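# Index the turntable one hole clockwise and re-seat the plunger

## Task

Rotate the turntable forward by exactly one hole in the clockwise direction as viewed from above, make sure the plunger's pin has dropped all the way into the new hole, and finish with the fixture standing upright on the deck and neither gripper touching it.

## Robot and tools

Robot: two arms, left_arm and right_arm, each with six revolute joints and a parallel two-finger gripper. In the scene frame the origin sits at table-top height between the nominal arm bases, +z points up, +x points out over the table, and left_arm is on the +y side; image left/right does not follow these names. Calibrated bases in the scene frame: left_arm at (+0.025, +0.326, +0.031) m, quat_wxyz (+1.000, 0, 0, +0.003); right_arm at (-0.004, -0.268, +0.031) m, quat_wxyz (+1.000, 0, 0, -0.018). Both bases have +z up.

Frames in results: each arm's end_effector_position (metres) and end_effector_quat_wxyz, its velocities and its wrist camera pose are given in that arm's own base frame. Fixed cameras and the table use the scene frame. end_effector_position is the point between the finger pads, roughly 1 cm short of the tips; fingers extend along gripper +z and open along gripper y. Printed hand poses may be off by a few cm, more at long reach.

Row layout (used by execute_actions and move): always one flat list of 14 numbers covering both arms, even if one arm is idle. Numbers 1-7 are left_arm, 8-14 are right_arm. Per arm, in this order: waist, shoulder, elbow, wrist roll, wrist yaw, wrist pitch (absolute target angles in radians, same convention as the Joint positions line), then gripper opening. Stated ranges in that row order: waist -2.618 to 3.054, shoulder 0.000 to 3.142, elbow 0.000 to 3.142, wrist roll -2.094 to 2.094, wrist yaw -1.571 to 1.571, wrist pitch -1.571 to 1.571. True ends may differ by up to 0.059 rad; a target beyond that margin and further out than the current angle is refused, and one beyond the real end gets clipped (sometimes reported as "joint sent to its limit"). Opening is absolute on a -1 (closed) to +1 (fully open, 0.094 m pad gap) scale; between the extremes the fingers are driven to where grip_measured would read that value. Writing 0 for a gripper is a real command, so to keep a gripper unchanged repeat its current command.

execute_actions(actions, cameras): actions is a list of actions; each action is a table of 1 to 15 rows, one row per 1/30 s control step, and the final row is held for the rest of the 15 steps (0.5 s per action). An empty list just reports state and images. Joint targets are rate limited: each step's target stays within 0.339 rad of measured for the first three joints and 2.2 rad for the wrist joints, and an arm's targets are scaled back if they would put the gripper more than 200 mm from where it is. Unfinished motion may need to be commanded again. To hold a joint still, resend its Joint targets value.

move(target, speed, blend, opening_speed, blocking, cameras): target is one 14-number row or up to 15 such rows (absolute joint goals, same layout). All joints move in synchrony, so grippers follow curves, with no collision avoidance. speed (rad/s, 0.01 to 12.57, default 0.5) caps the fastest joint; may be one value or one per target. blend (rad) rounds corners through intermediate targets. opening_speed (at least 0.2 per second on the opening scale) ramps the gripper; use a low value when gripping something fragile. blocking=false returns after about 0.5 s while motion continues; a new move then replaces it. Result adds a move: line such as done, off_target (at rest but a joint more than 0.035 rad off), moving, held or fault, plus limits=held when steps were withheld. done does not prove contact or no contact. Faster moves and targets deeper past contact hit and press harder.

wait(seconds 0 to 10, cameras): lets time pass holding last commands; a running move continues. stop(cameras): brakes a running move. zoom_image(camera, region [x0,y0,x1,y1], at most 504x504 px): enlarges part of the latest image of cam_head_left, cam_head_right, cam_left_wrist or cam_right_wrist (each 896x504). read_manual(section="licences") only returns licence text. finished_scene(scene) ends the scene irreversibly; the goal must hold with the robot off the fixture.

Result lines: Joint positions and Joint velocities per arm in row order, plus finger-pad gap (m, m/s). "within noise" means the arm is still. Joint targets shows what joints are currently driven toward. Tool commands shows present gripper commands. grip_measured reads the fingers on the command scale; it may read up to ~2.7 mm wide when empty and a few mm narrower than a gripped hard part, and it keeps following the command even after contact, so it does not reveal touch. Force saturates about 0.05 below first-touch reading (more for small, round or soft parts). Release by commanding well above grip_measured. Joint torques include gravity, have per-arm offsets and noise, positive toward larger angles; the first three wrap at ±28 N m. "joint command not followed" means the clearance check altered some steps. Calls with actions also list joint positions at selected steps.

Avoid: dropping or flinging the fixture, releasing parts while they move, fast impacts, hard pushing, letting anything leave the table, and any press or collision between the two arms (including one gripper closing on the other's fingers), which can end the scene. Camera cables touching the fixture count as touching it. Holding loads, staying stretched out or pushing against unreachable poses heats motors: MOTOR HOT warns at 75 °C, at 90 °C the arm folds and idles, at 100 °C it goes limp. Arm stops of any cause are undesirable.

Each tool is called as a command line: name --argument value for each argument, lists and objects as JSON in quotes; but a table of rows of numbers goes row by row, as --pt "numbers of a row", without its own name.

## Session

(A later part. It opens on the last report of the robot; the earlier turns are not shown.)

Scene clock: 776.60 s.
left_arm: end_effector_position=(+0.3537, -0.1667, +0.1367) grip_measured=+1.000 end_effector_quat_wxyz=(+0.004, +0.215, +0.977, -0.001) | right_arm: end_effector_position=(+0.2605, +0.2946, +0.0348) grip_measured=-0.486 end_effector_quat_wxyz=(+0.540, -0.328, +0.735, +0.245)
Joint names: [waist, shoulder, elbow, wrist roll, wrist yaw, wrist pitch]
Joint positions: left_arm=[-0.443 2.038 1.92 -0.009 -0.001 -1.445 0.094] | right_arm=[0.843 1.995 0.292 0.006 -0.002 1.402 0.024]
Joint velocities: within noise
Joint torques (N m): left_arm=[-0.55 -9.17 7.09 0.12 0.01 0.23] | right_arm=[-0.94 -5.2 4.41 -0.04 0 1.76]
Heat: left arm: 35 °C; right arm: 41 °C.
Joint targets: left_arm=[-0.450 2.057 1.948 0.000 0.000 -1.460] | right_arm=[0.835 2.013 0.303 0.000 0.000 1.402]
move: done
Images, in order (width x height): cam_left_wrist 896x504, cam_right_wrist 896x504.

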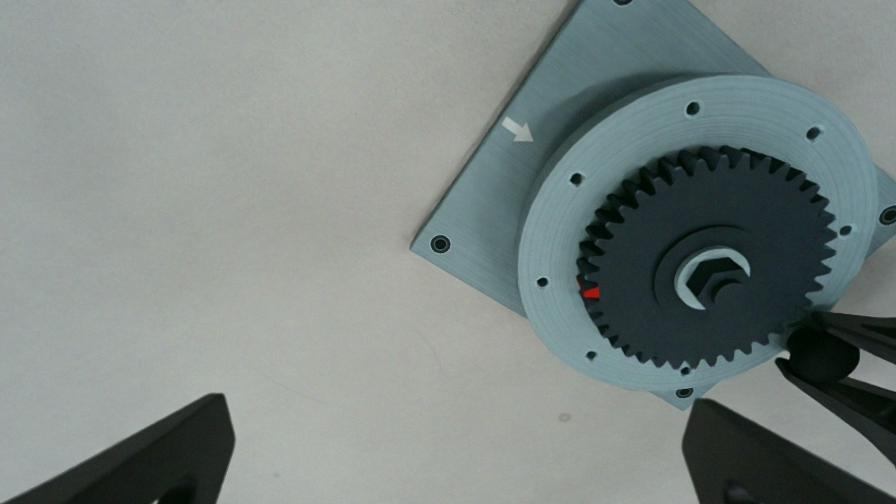

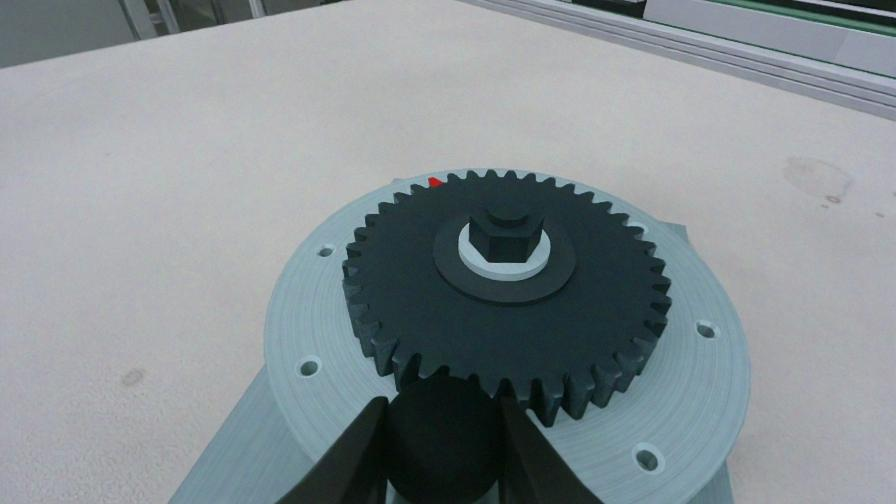

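move --target '[-0.45, 2.057, 1.948, 0.0, 0.0, -1.46, 1.0, 0.835, 1.945, 0.303, 0.0, 0.0, 1.366, -0.6]' --speed 0.1 --cameras '["cam_left_wrist", "cam_right_wrist"]'

Scene clock: 799.47 s.
left_arm: end_effector_position=(+0.3537, -0.1667, +0.1367) grip_measured=+1.000 end_effector_quat_wxyz=(+0.004, +0.215, +0.977, -0.001) | right_arm: end_effector_position=(+0.2605, +0.2945, +0.0349) grip_measured=-0.486 end_effector_quat_wxyz=(+0.536, -0.329, +0.739, +0.243)
Joint names: [waist, shoulder, elbow, wrist roll, wrist yaw, wrist pitch]
Joint positions: left_arm=[-0.443 2.038 1.92 -0.009 -0.001 -1.445 0.094] | right_arm=[0.843 1.973 0.295 0.006 -0.002 1.365 0.024]
Joint velocities: within noise
Joint torques (N m): left_arm=[-0.57 -9.17 7.06 0.12 0.01 0.24] | right_arm=[-0.9 -8.72 4.38 -0.05 0.01 1.76]
Heat: left arm: 35 °C; right arm: 41 °C.
Joint targets: left_arm=[-0.450 2.057 1.948 0.000 0.000 -1.460] | right_arm=[0.835 1.945 0.303 0.000 0.000 1.366]
move: done
Images, in order (width x height): cam_left_wrist 896x504, cam_right_wrist 896x504.

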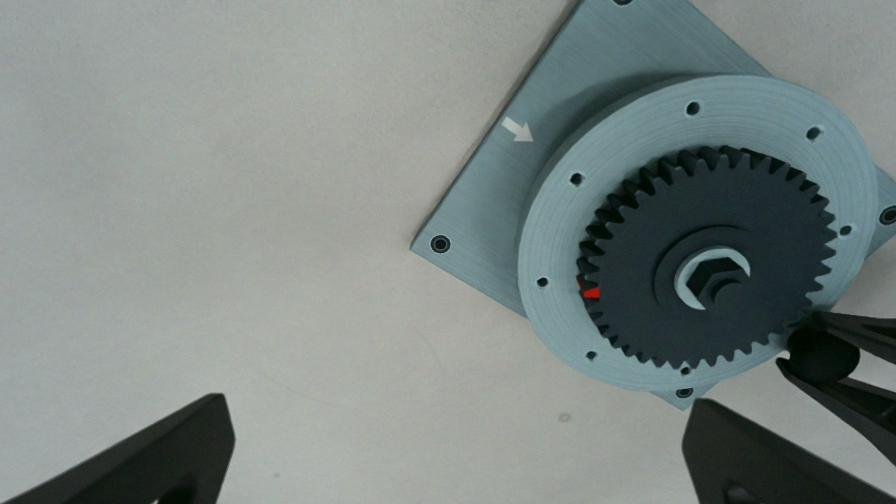

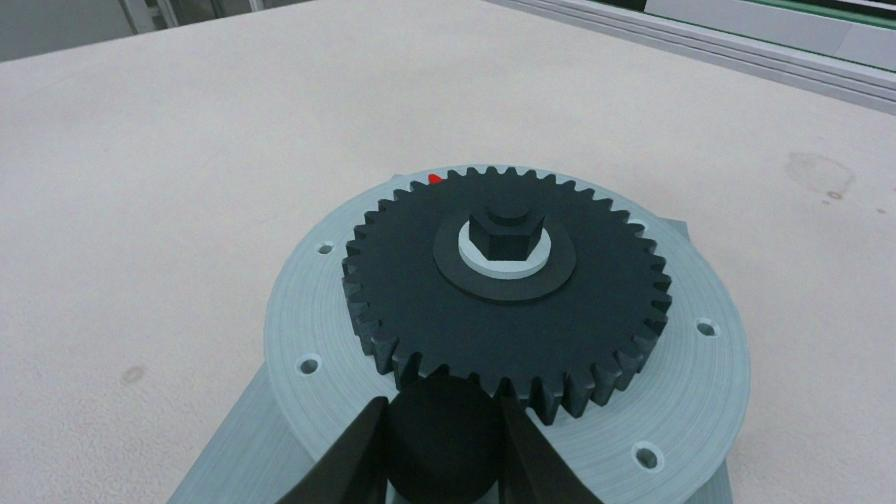

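move --target '[-0.45, 2.057, 1.948, 0.0, 0.0, -1.46, 1.0, 0.835, 1.90, 0.303, 0.0, 0.0, 1.335, -0.7]' --speed 0.1 --cameras '["cam_left_wrist", "cam_right_wrist"]'

Scene clock: 811.77 s.
left_arm: end_effector_position=(+0.3537, -0.1667, +0.1367) grip_measured=+1.000 end_effector_quat_wxyz=(+0.004, +0.215, +0.977, -0.001) | right_arm: end_effector_position=(+0.2604, +0.2944, +0.0352) grip_measured=-0.487 end_effector_quat_wxyz=(+0.528, -0.332, +0.744, +0.240)
Joint names: [waist, shoulder, elbow, wrist roll, wrist yaw, wrist pitch]
Joint positions: left_arm=[-0.443 2.038 1.92 -0.009 -0.001 -1.445 0.094] | right_arm=[0.843 1.938 0.3 0.006 -0.002 1.305 0.024]
Joint velocities: within noise
Joint torques (N m): left_arm=[-0.59 -9.17 7.12 0.11 0 0.23] | right_arm=[-0.9 -9.44 4.12 -0.05 0.01 2.01]
Heat: left arm: 35 °C; right arm: 42 °C.
Joint targets: left_arm=[-0.450 2.057 1.948 0.000 0.000 -1.460] | right_arm=[0.835 1.900 0.303 0.000 0.000 1.335]
move: off_target (right_arm); right_arm: the shoulder is farthest, 0.038 rad from its target
Images, in order (width x height): cam_left_wrist 896x504, cam_right_wrist 896x504.

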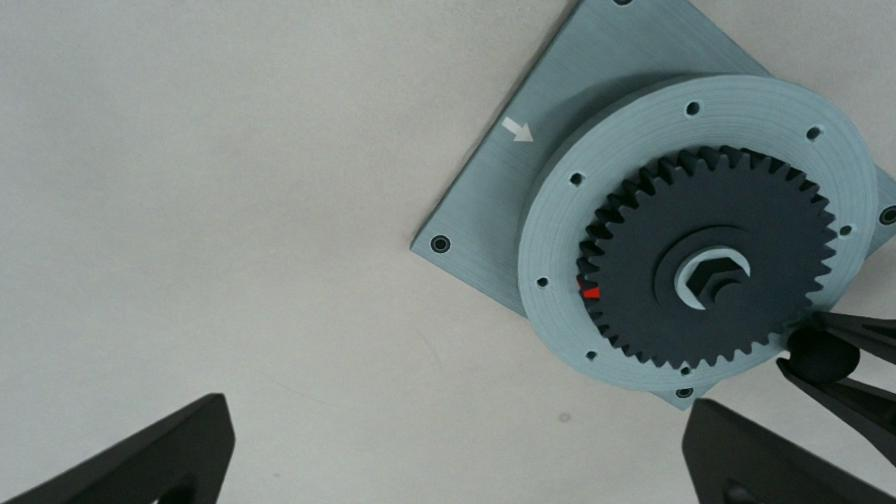

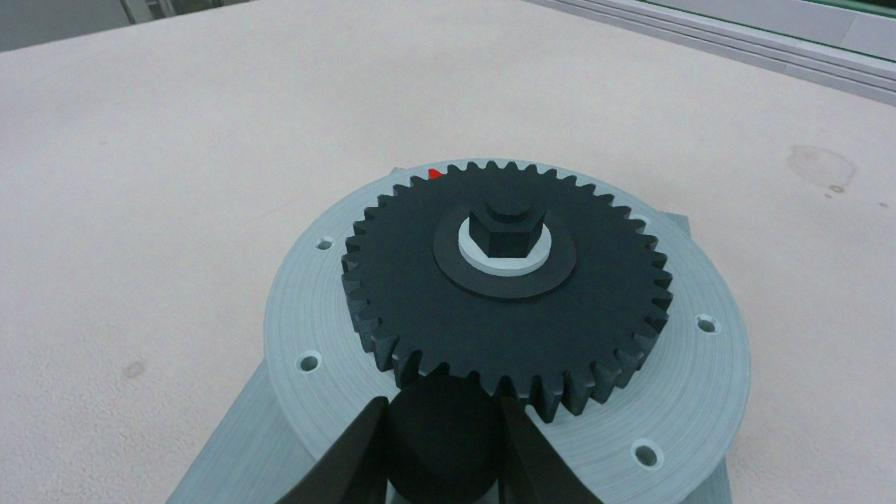

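move --target '[-0.45, 2.057, 1.948, 0.0, 0.0, -1.46, 1.0, 0.835, 1.87, 0.36, 0.0, 0.0, 1.44, -0.7]' --speed 0.1 --cameras '["cam_left_wrist", "cam_right_wrist"]'

Scene clock: 839.73 s.
left_arm: end_effector_position=(+0.3537, -0.1667, +0.1367) grip_measured=+1.000 end_effector_quat_wxyz=(+0.004, +0.215, +0.977, -0.001) | right_arm: end_effector_position=(+0.2613, +0.2955, +0.0376) grip_measured=-0.487 end_effector_quat_wxyz=(+0.530, -0.331, +0.743, +0.240)
Joint names: [waist, shoulder, elbow, wrist roll, wrist yaw, wrist pitch]
Joint positions: left_arm=[-0.443 2.038 1.92 -0.009 -0.001 -1.445 0.094] | right_arm=[0.843 1.929 0.304 0.006 -0.002 1.296 0.024]
Joint velocities: within noise
Joint torques (N m): left_arm=[-0.59 -9.18 7.09 0.12 -0.01 0.23] | right_arm=[-0.85 -11.19 9.4 -0.04 0 3.05]
Heat: left arm: 35 °C; right arm: 42 °C.
Joint targets: left_arm=[-0.450 2.057 1.948 0.000 0.000 -1.460] | right_arm=[0.835 1.870 0.360 0.000 0.000 1.440]
move: off_target (right_arm); right_arm: the wrist pitch is farthest, 0.144 rad from its target
Images, in order (width x height): cam_left_wrist 896x504, cam_right_wrist 896x504.

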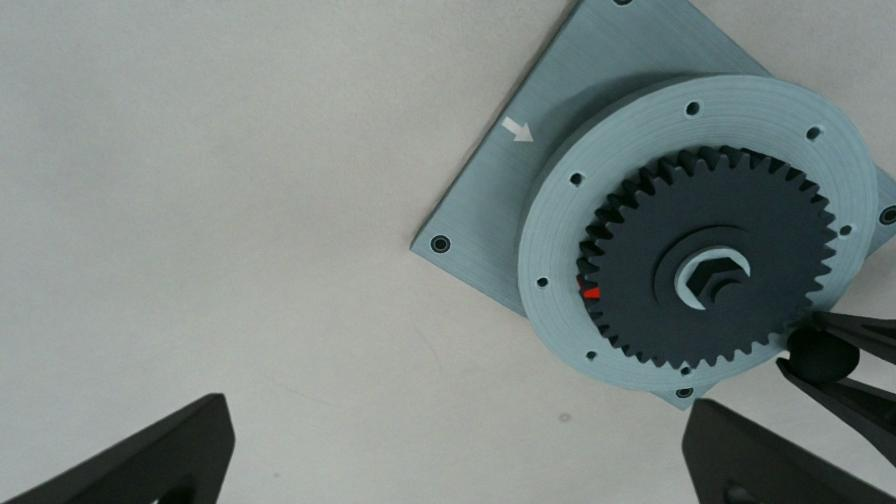

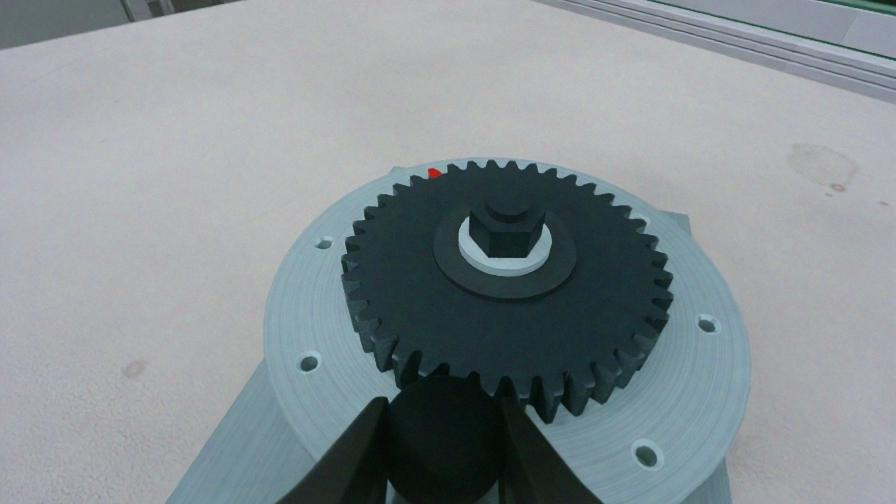

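zoom_image --camera "cam_left_wrist" --region '[740, 280, 896, 420]'

Scaled by 3.231 from the camera's 896x504 image, which has a finer 1280x720 frame.

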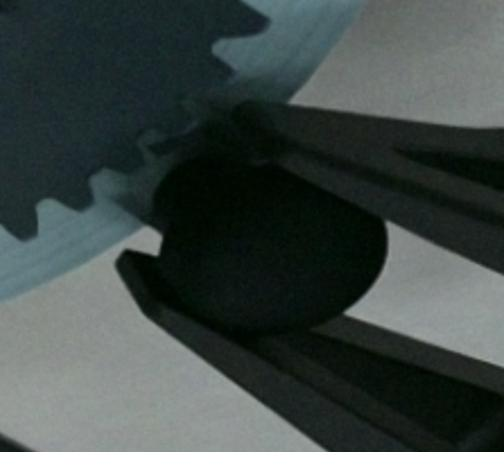

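move --target '[-0.45, 2.057, 1.948, 0.0, 0.0, -1.46, 1.0, 0.835, 1.845, 0.385, 0.0, 0.0, 1.55, -0.8]' --speed 0.1 --cameras '["cam_left_wrist", "cam_right_wrist"]'

zoom_image --camera "cam_left_wrist" --region '[740, 280, 896, 420]'

Scene clock: 857.27 s.
left_arm: end_effector_position=(+0.3537, -0.1667, +0.1367) grip_measured=+1.000 end_effector_quat_wxyz=(+0.004, +0.215, +0.977, -0.001) | right_arm: end_effector_position=(+0.2619, +0.2962, +0.0394) grip_measured=-0.487 end_effector_quat_wxyz=(+0.532, -0.330, +0.742, +0.241)
Joint names: [waist, shoulder, elbow, wrist roll, wrist yaw, wrist pitch]
Joint positions: left_arm=[-0.443 2.038 1.92 -0.009 -0.001 -1.445 0.094] | right_arm=[0.843 1.925 0.306 0.006 -0.002 1.295 0.024]
Joint velocities: within noise
Joint torques (N m): left_arm=[-0.58 -9.17 7.1 0.12 0 0.24] | right_arm=[-0.95 -12.89 11.78 -0.04 -0.01 4.06]
Heat: left arm: 35 °C; right arm: 52 °C.
Joint targets: left_arm=[-0.450 2.057 1.948 0.000 0.000 -1.460] | right_arm=[0.835 1.845 0.385 0.000 0.000 1.550]
move: off_target (right_arm); right_arm: the wrist pitch is farthest, 0.255 rad from its target
Images, in order (width x height): cam_left_wrist 896x504, cam_right_wrist 896x504.

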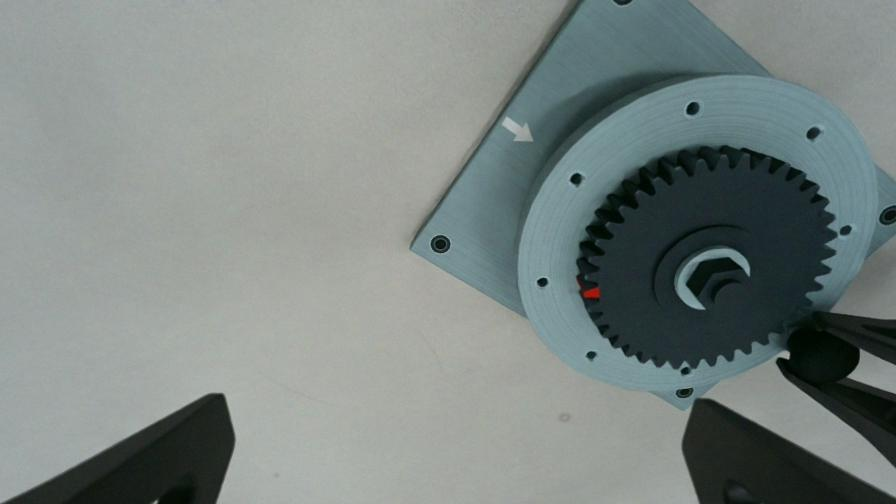

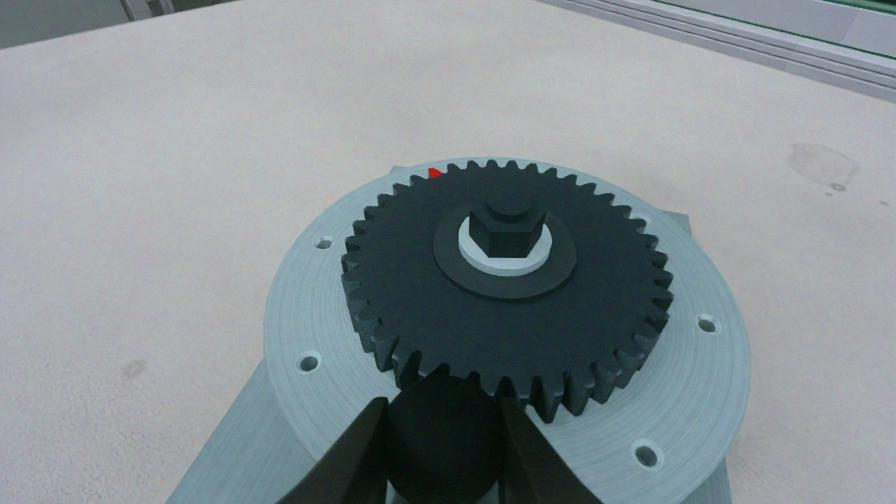

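Scaled by 3.231 from the camera's 896x504 image, which has a finer 1280x720 frame.

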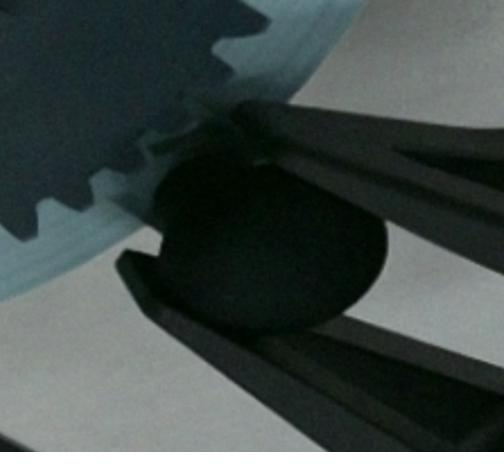

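move --target '[-0.45, 2.057, 1.948, 0.0, 0.0, -1.46, 1.0, 0.835, 1.81, 0.37, 0.0, 0.0, 1.62, -0.8]' --speed 0.1 --cameras '["cam_left_wrist", "cam_right_wrist"]'

zoom_image --camera "cam_left_wrist" --region '[740, 280, 896, 420]'

Scene clock: 907.47 s.
left_arm: end_effector_position=(+0.3537, -0.1667, +0.1367) grip_measured=+1.000 end_effector_quat_wxyz=(+0.004, +0.215, +0.977, -0.001) | right_arm: end_effector_position=(+0.2619, +0.2962, +0.0426) grip_measured=-0.487 end_effector_quat_wxyz=(+0.532, -0.330, +0.741, +0.241)
Joint names: [waist, shoulder, elbow, wrist roll, wrist yaw, wrist pitch]
Joint positions: left_arm=[-0.443 2.038 1.92 -0.009 -0.001 -1.445 0.094] | right_arm=[0.843 1.903 0.306 0.006 -0.002 1.274 0.024]
Joint velocities: within noise
Joint torques (N m): left_arm=[-0.58 -9.2 7.13 0.11 0 0.24] | right_arm=[-0.94 -13.89 10.41 -0.04 0.01 4.32]
Heat: left arm: 35 °C; right arm: 78 °C. Fold the right arm in close to its base, or ease its load, before you think long.
Joint targets: left_arm=[-0.450 2.057 1.948 0.000 0.000 -1.460] | right_arm=[0.835 1.810 0.370 0.000 0.000 1.555]
MOTOR HOT: the wrist pitch of the right arm reports 78 °C; the controller's stop level is 90 °C. To cool a motor, set the load down, stop pushing, or move to a pose that needs little force.
joint sent to its limit (right arm) — the wrist pitch, upper limit.
move: off_target (right_arm); right_arm: the wrist pitch is farthest, 0.346 rad from its target
Images, in order (width x height): cam_left_wrist 896x504, cam_right_wrist 896x504.

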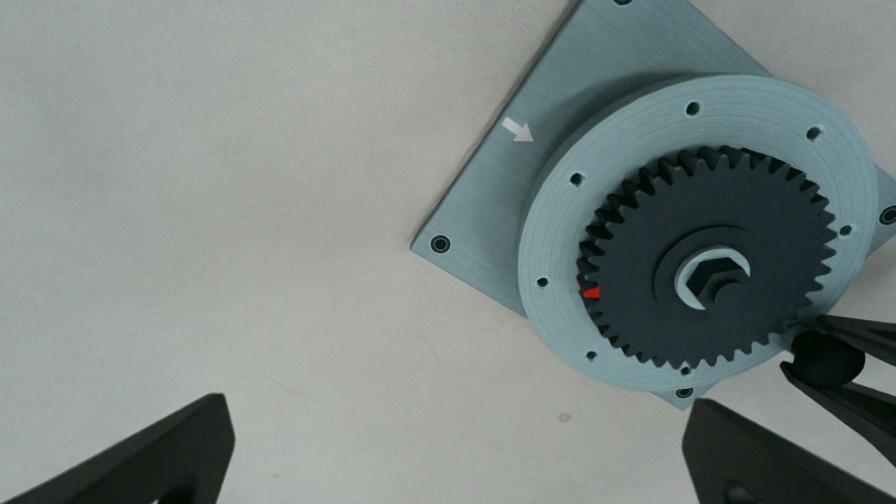

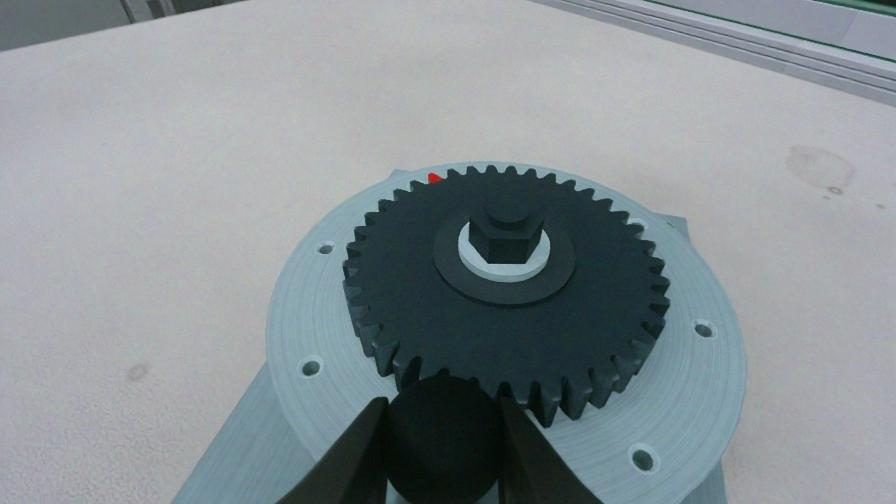

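Scaled by 3.231 from the camera's 896x504 image, which has a finer 1280x720 frame.

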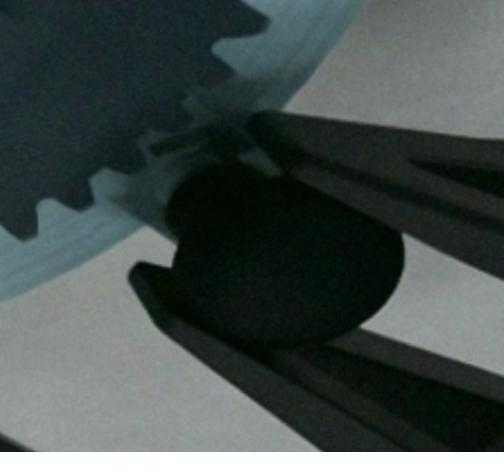

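move --target '[-0.45, 2.057, 1.948, 0.0, 0.0, -1.46, 1.0, 0.835, 1.93, 0.303, 0.0, 0.0, 1.33, -0.7]' --speed 0.3 --cameras '["cam_right_wrist"]'

Scene clock: 916.03 s.
left_arm: end_effector_position=(+0.3537, -0.1667, +0.1367) grip_measured=+1.000 end_effector_quat_wxyz=(+0.004, +0.215, +0.977, -0.001) | right_arm: end_effector_position=(+0.2607, +0.2948, +0.0357) grip_measured=-0.487 end_effector_quat_wxyz=(+0.524, -0.333, +0.747, +0.238)
Joint names: [waist, shoulder, elbow, wrist roll, wrist yaw, wrist pitch]
Joint positions: left_arm=[-0.443 2.038 1.92 -0.009 -0.001 -1.445 0.094] | right_arm=[0.843 1.919 0.305 0.006 -0.002 1.271 0.024]
Joint velocities: within noise
Joint torques (N m): left_arm=[-0.58 -9.21 7.09 0.12 -0.01 0.24] | right_arm=[-0.88 -5.6 3.75 -0.04 -0.01 2.28]
Heat: left arm: 35 °C; right arm: 81 °C. Fold the right arm in close to its base, or ease its load, before you think long.
Joint targets: left_arm=[-0.450 2.057 1.948 0.000 0.000 -1.460] | right_arm=[0.835 1.930 0.303 0.000 0.000 1.330]
MOTOR HOT: still on. The wrist pitch of the right arm reports 81 °C.
move: off_target (right_arm); right_arm: the wrist pitch is farthest, 0.059 rad from its target
Images, in order (width x height): cam_right_wrist 896x504.

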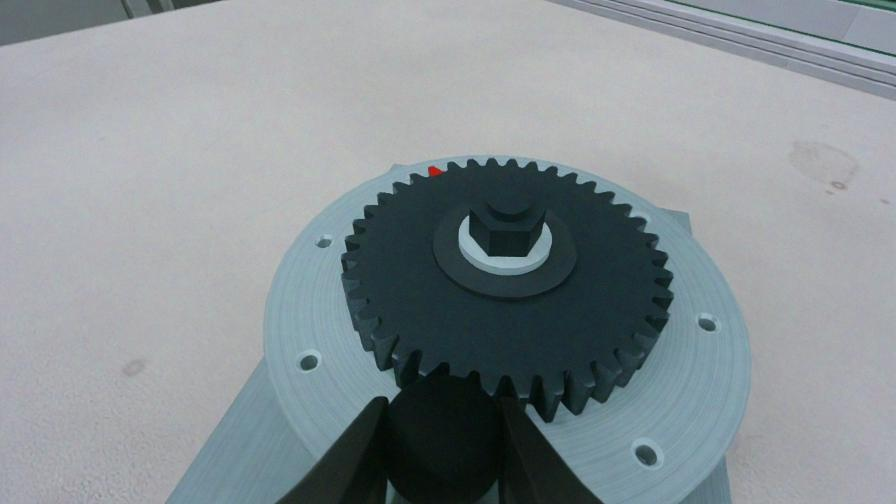

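move --pt "-0.45 2.057 1.948 0.0 0.0 -1.46 1.0 0.835 1.93 0.303 0.0 0.0 1.33 -0.2" --pt "-0.45 2.057 1.948 0.0 0.0 -1.46 1.0 0.835 1.853 0.108 0.0 0.0 1.40 0.0" --pt "-0.45 2.057 1.948 0.0 0.0 -1.46 1.0 0.3 1.853 0.108 0.0 0.0 1.40 0.0" --pt "-0.45 2.057 1.948 0.0 0.0 -1.46 1.0 0.3 1.5 0.6 0.0 0.0 0.6 0.0" --pt "-0.45 2.057 1.948 0.0 0.0 -1.46 1.0 0.2 1.5 1.0 0.0 0.0 -1.07 0.0" --speed '[0.3, 0.4, 0.8, 0.8, 0.8]' --opening_speed 1.0 --cameras '["cam_head_left", "cam_left_wrist", "cam_right_wrist"]'

Scene clock: 944.37 s.
left_arm: end_effector_position=(+0.3537, -0.1667, +0.1367) grip_measured=+1.000 end_effector_quat_wxyz=(+0.004, +0.215, +0.977, -0.001) | right_arm: end_effector_position=(+0.2330, +0.0508, +0.0591) grip_measured=-0.002 end_effector_quat_wxyz=(-0.016, -0.101, +0.995, +0.000)
Joint names: [waist, shoulder, elbow, wrist roll, wrist yaw, wrist pitch]
Joint positions: left_arm=[-0.443 2.038 1.92 -0.009 -0.001 -1.445 0.094] | right_arm=[0.208 1.517 0.976 0.006 -0.003 -1.062 0.047]
Joint velocities: within noise
Joint torques (N m): left_arm=[-0.57 -9.18 7.1 0.11 0.01 0.24] | right_arm=[-0.87 -6.74 9.63 -0.05 0.01 0.15]
Heat: left arm: 35 °C; right arm: 61 °C.
Joint targets: left_arm=[-0.450 2.057 1.948 0.000 0.000 -1.460] | right_arm=[0.200 1.500 1.000 0.000 0.000 -1.070]
MOTOR HOT: cleared for the motors of the right arm.
move: done
Images, in order (width x height): cam_head_left 896x504, cam_left_wrist 896x504, cam_right_wrist 896x504.

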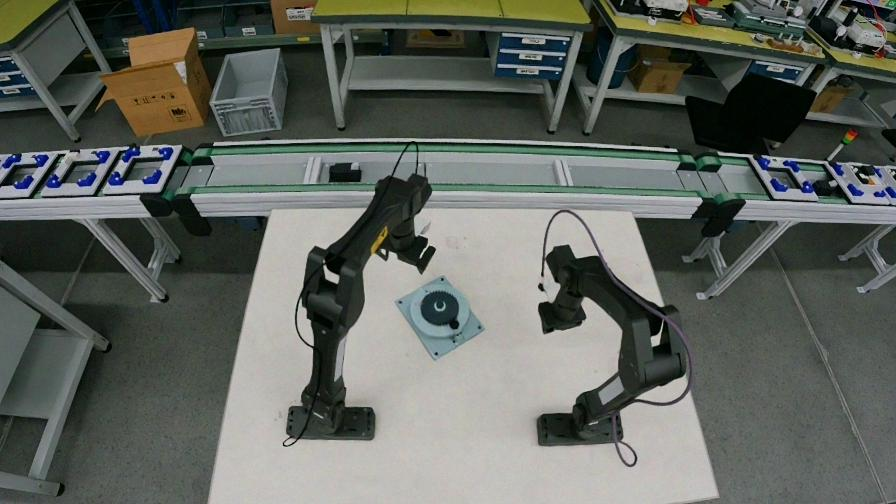

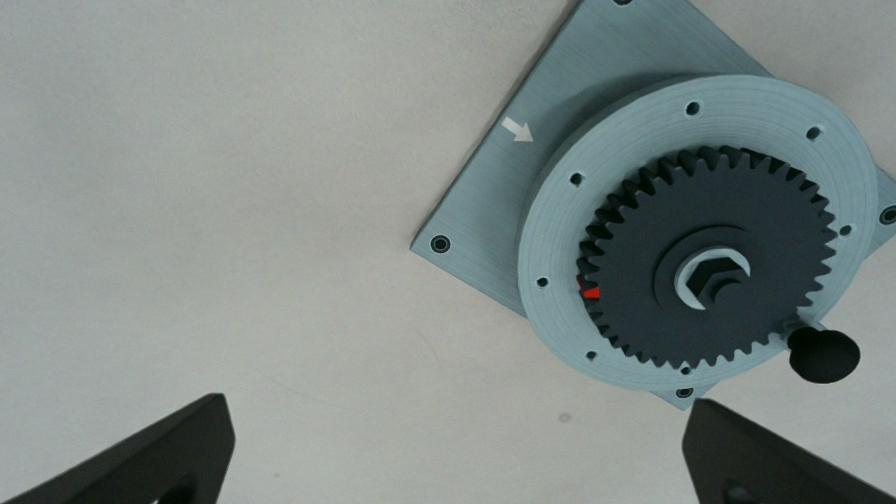

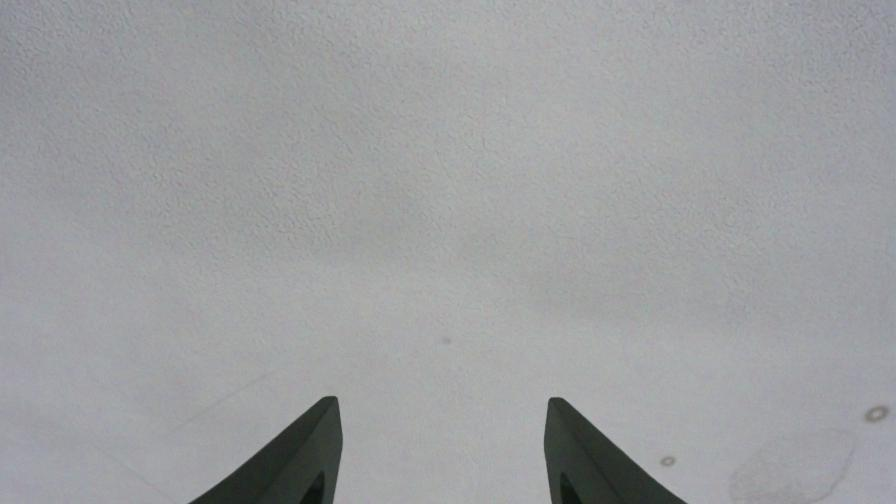

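move --pt "-0.60 2.057 1.948 -0.6 0.0 -1.46 1.0 0.2 1.5 1.0 0.0 0.0 -1.07 0.0" --pt "-0.726 2.057 1.755 -1.015 0.0 -1.29 0.3 0.2 1.5 1.0 0.0 0.0 -1.07 0.0" --speed 0.6 --opening_speed 1.0 --cameras '["cam_head_left", "cam_left_wrist"]'

Scene clock: 1251.23 s.
left_arm: end_effector_position=(+0.2926, -0.2572, +0.0983) grip_measured=+0.302 end_effector_quat_wxyz=(-0.002, -0.140, +0.990, +0.002) | right_arm: end_effector_position=(+0.2327, +0.0507, +0.0592) grip_measured=-0.002 end_effector_quat_wxyz=(-0.017, -0.101, +0.995, +0.000)
Joint names: [waist, shoulder, elbow, wrist roll, wrist yaw, wrist pitch]
Joint positions: left_arm=[-0.724 2.038 1.767 -1.005 0.001 -1.305 0.061] | right_arm=[0.208 1.517 0.976 0.006 -0.003 -1.063 0.047]
Joint velocities: within noise
Joint torques (N m): left_arm=[-0.23 -9.21 3.96 -0.11 -0.01 0.57] | right_arm=[-0.9 -6.74 9.58 -0.04 0.02 0.14]
Heat: left arm: 35 °C; right arm: 33 °C.
Joint targets: left_arm=[-0.726 2.057 1.755 -1.015 0.000 -1.290] | right_arm=[0.200 1.500 1.000 0.000 0.000 -1.070]
move: done
Images, in order (width x height): cam_head_left 896x504, cam_left_wrist 896x504.

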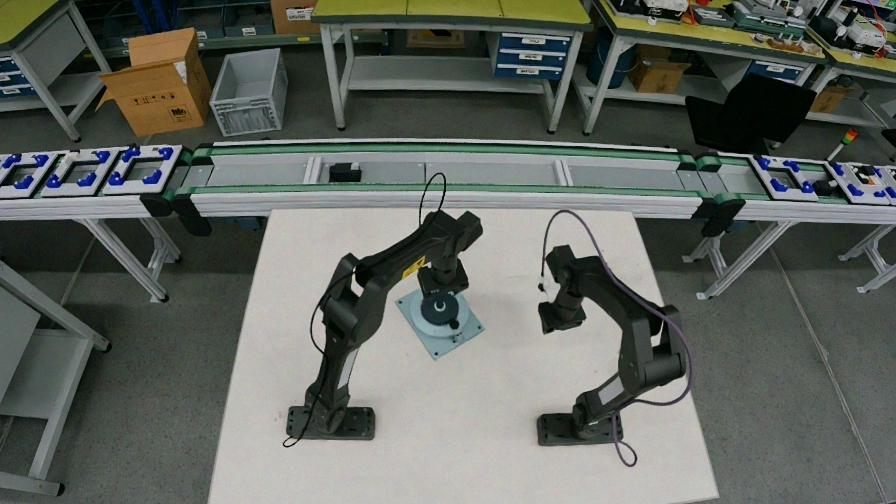

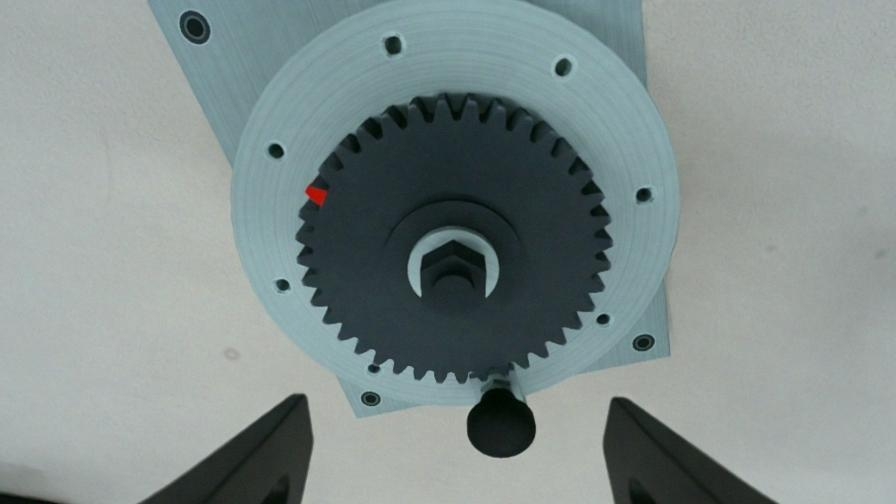

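zoom_image --camera "cam_left_wrist" --region '[380, 210, 530, 330]'

Scaled by 3.360 from the camera's 896x504 image, which has a finer 1280x720 frame.

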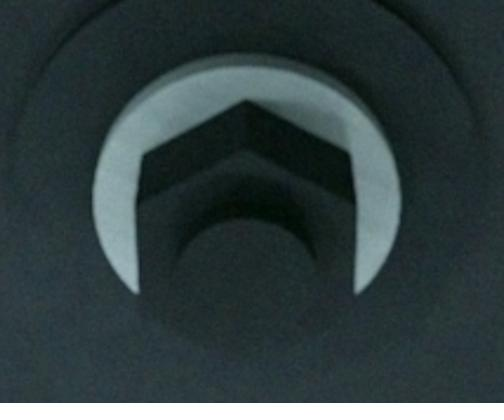

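move --pt "-0.726 2.068 1.62 -1.015 0.0 -1.138 0.0 0.2 1.5 1.0 0.0 0.0 -1.07 0.0" --speed 0.3 --opening_speed 1.0 --cameras '["cam_left_wrist"]'

Scene clock: 1308.43 s.
left_arm: end_effector_position=(+0.2923, -0.2570, +0.0595) grip_measured=+0.002 end_effector_quat_wxyz=(-0.001, -0.140, +0.990, +0.001) | right_arm: end_effector_position=(+0.2327, +0.0507, +0.0592) grip_measured=-0.002 end_effector_quat_wxyz=(-0.017, -0.101, +0.995, +0.000)
Joint names: [waist, shoulder, elbow, wrist roll, wrist yaw, wrist pitch]
Joint positions: left_arm=[-0.724 2.05 1.631 -1.005 0.001 -1.154 0.047] | right_arm=[0.208 1.517 0.976 0.006 -0.003 -1.063 0.047]
Joint velocities: within noise
Joint torques (N m): left_arm=[-0.27 -9.4 4 -0.1 -0.01 0.57] | right_arm=[-0.9 -6.71 9.59 -0.04 -0.01 0.13]
Heat: left arm: 36 °C; right arm: 33 °C.
Joint targets: left_arm=[-0.726 2.068 1.620 -1.015 0.000 -1.138] | right_arm=[0.200 1.500 1.000 0.000 0.000 -1.070]
move: done
Images, in order (width x height): cam_left_wrist 896x504.

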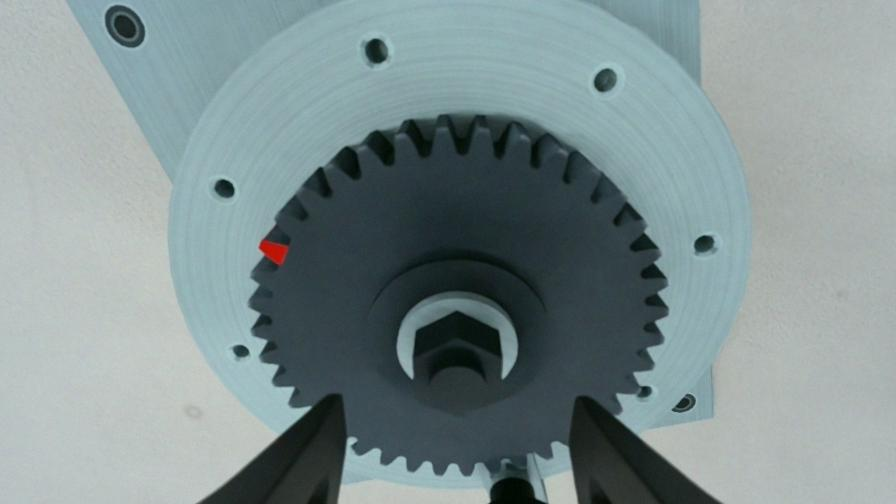

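zoom_image --camera "cam_left_wrist" --region '[370, 280, 550, 430]'

Scaled by 2.800 from the camera's 896x504 image, which has a finer 1280x720 frame.

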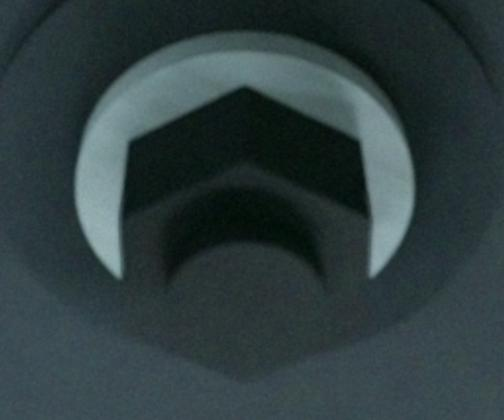

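move --pt "-0.726 2.087 1.56 -1.015 0.0 -1.059 0.0 0.2 1.5 1.0 0.0 0.0 -1.07 0.0" --speed 0.2 --cameras '["cam_left_wrist"]'

Scene clock: 1326.63 s.
left_arm: end_effector_position=(+0.2933, -0.2580, +0.0394) grip_measured=+0.001 end_effector_quat_wxyz=(+0.001, -0.140, +0.990, -0.002) | right_arm: end_effector_position=(+0.2327, +0.0507, +0.0592) grip_measured=-0.002 end_effector_quat_wxyz=(-0.017, -0.101, +0.995, +0.000)
Joint names: [waist, shoulder, elbow, wrist roll, wrist yaw, wrist pitch]
Joint positions: left_arm=[-0.724 2.067 1.575 -1.005 0.001 -1.075 0.047] | right_arm=[0.208 1.517 0.976 0.006 -0.003 -1.063 0.047]
Joint velocities: within noise
Joint torques (N m): left_arm=[-0.24 -9.29 3.66 -0.1 -0.01 0.59] | right_arm=[-0.84 -6.74 9.62 -0.03 0.02 0.14]
Heat: left arm: 37 °C; right arm: 33 °C.
Joint targets: left_arm=[-0.726 2.087 1.560 -1.015 0.000 -1.059] | right_arm=[0.200 1.500 1.000 0.000 0.000 -1.070]
move: done
Images, in order (width x height): cam_left_wrist 896x504.

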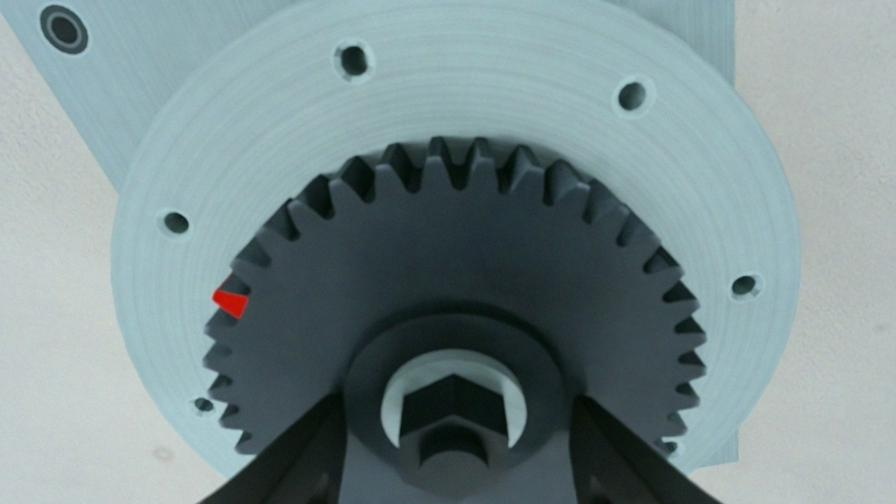

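move --pt "-0.726 2.089 1.553 -1.015 0.0 -1.052 0.0 0.2 1.5 1.0 0.0 0.0 -1.07 0.0" --pt "-0.726 2.089 1.553 -1.015 0.0 -1.052 -0.7 0.2 1.5 1.0 0.0 0.0 -1.07 0.0" --speed 0.2 --opening_speed 0.5 --cameras '["cam_left_wrist"]'

Scene clock: 1339.60 s.
left_arm: end_effector_position=(+0.2929, -0.2575, +0.0382) grip_measured=-0.137 end_effector_quat_wxyz=(+0.000, -0.141, +0.990, -0.001) | right_arm: end_effector_position=(+0.2327, +0.0507, +0.0592) grip_measured=-0.002 end_effector_quat_wxyz=(-0.017, -0.101, +0.995, +0.000)
Joint names: [waist, shoulder, elbow, wrist roll, wrist yaw, wrist pitch]
Joint positions: left_arm=[-0.724 2.067 1.57 -1.005 0.001 -1.072 0.041] | right_arm=[0.208 1.517 0.976 0.006 -0.003 -1.063 0.047]
Joint velocities: within noise
Joint torques (N m): left_arm=[-0.18 -9.06 3.58 -0.11 -0.01 0.64] | right_arm=[-0.88 -6.78 9.61 -0.03 0.01 0.14]
Heat: left arm: 37 °C; right arm: 33 °C.
Joint targets: left_arm=[-0.726 2.089 1.553 -1.015 0.000 -1.052] | right_arm=[0.200 1.500 1.000 0.000 0.000 -1.070]
move: done
Images, in order (width x height): cam_left_wrist 896x504.

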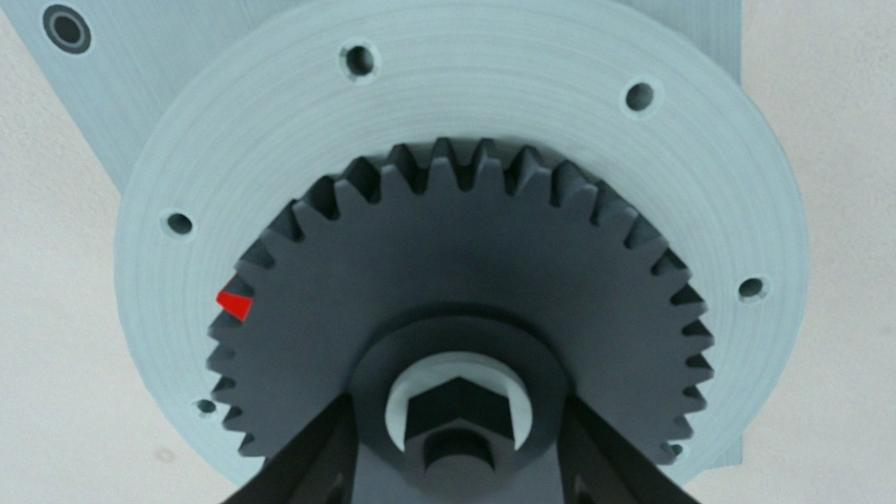

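move --pt "-0.726 2.089 1.553 -1.015 0.0 -1.052 0.0 0.2 1.5 1.0 0.0 0.0 -1.07 0.0" --pt "-0.726 2.085 1.625 -1.015 0.0 -1.119 0.0 0.2 1.5 1.0 0.0 0.0 -1.07 0.0" --speed 0.2 --opening_speed 0.5 --cameras '["cam_left_wrist"]'

Scene clock: 1360.17 s.
left_arm: end_effector_position=(+0.2943, -0.2589, +0.0454) grip_measured=-0.002 end_effector_quat_wxyz=(+0.001, -0.141, +0.990, -0.001) | right_arm: end_effector_position=(+0.2327, +0.0507, +0.0592) grip_measured=-0.002 end_effector_quat_wxyz=(-0.017, -0.101, +0.995, +0.000)
Joint names: [waist, shoulder, elbow, wrist roll, wrist yaw, wrist pitch]
Joint positions: left_arm=[-0.724 2.067 1.599 -1.005 0.001 -1.1 0.047] | right_arm=[0.208 1.517 0.976 0.006 -0.003 -1.063 0.047]
Joint velocities: within noise
Joint torques (N m): left_arm=[-0.2 -9.5 6.83 -0.1 -0.01 0.16] | right_arm=[-0.88 -6.76 9.59 -0.04 0.01 0.12]
Heat: left arm: 37 °C; right arm: 33 °C.
Joint targets: left_arm=[-0.726 2.085 1.625 -1.015 0.000 -1.119] | right_arm=[0.200 1.500 1.000 0.000 0.000 -1.070]
move: done
Images, in order (width x height): cam_left_wrist 896x504.

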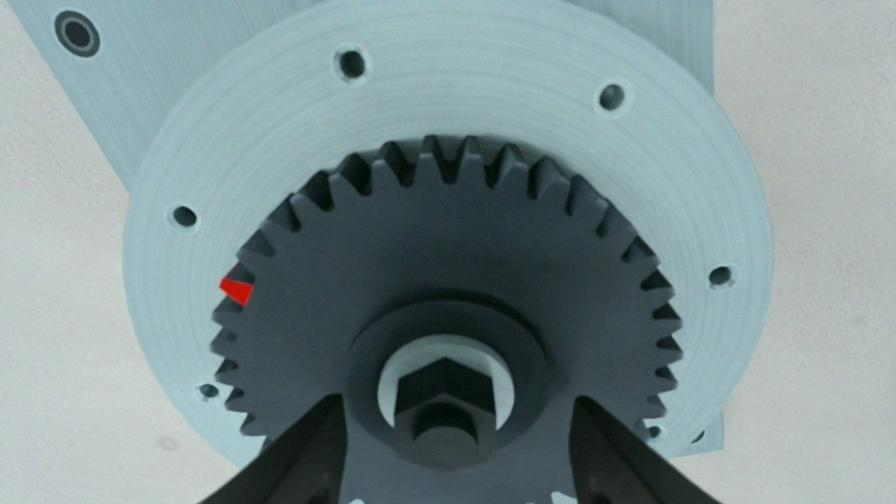

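move --pt "-0.713 2.041 1.574 -1.015 0.0 -1.119 0.0 0.2 1.5 1.0 0.0 0.0 -1.07 0.0" --speed 0.2 --opening_speed 0.5 --cameras '["cam_left_wrist"]'

Scene clock: 1372.00 s.
left_arm: end_effector_position=(+0.2919, -0.2548, +0.0423) grip_measured=-0.002 end_effector_quat_wxyz=(-0.004, -0.142, +0.990, +0.004) | right_arm: end_effector_position=(+0.2327, +0.0507, +0.0592) grip_measured=-0.002 end_effector_quat_wxyz=(-0.017, -0.101, +0.995, +0.000)
Joint names: [waist, shoulder, elbow, wrist roll, wrist yaw, wrist pitch]
Joint positions: left_arm=[-0.72 2.067 1.587 -1.005 0.001 -1.103 0.047] | right_arm=[0.208 1.517 0.976 0.006 -0.003 -1.063 0.047]
Joint velocities: within noise
Joint torques (N m): left_arm=[0.55 -13.63 3.84 -0.1 -0.03 0.19] | right_arm=[-0.91 -6.76 9.65 -0.05 0 0.13]
Heat: left arm: 37 °C; right arm: 33 °C.
Joint targets: left_arm=[-0.713 2.041 1.574 -1.015 0.000 -1.119] | right_arm=[0.200 1.500 1.000 0.000 0.000 -1.070]
move: done
Images, in order (width x height): cam_left_wrist 896x504.

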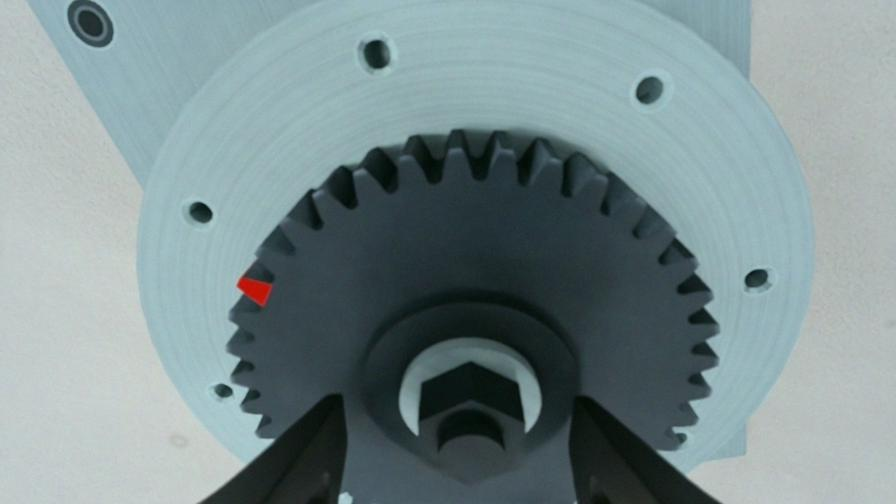

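move --pt "-0.716 2.063 1.580 -1.015 0.0 -1.110 0.0 0.2 1.5 1.0 0.0 0.0 -1.07 0.0" --speed 0.2 --opening_speed 0.5 --cameras '["cam_left_wrist"]'

Scene clock: 1383.00 s.
left_arm: end_effector_position=(+0.2919, -0.2548, +0.0423) grip_measured=-0.002 end_effector_quat_wxyz=(-0.004, -0.142, +0.990, +0.004) | right_arm: end_effector_position=(+0.2327, +0.0507, +0.0592) grip_measured=-0.002 end_effector_quat_wxyz=(-0.017, -0.101, +0.995, +0.000)
Joint names: [waist, shoulder, elbow, wrist roll, wrist yaw, wrist pitch]
Joint positions: left_arm=[-0.72 2.067 1.587 -1.005 0.001 -1.103 0.047] | right_arm=[0.208 1.517 0.976 0.006 -0.003 -1.063 0.047]
Joint velocities: within noise
Joint torques (N m): left_arm=[0.27 -11.47 4.29 -0.11 -0.02 0.3] | right_arm=[-0.85 -6.78 9.57 -0.05 0.01 0.12]
Heat: left arm: 39 °C; right arm: 33 °C.
Joint targets: left_arm=[-0.716 2.063 1.580 -1.015 0.000 -1.110] | right_arm=[0.200 1.500 1.000 0.000 0.000 -1.070]
move: done
Images, in order (width x height): cam_left_wrist 896x504.

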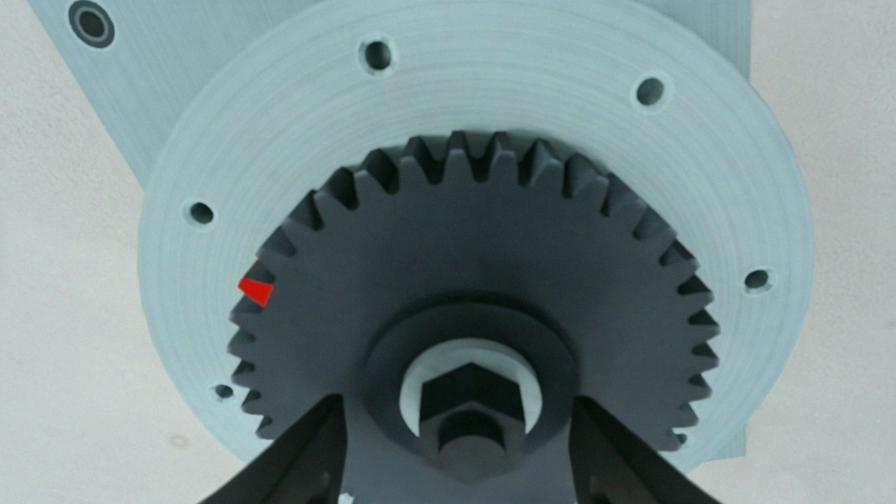

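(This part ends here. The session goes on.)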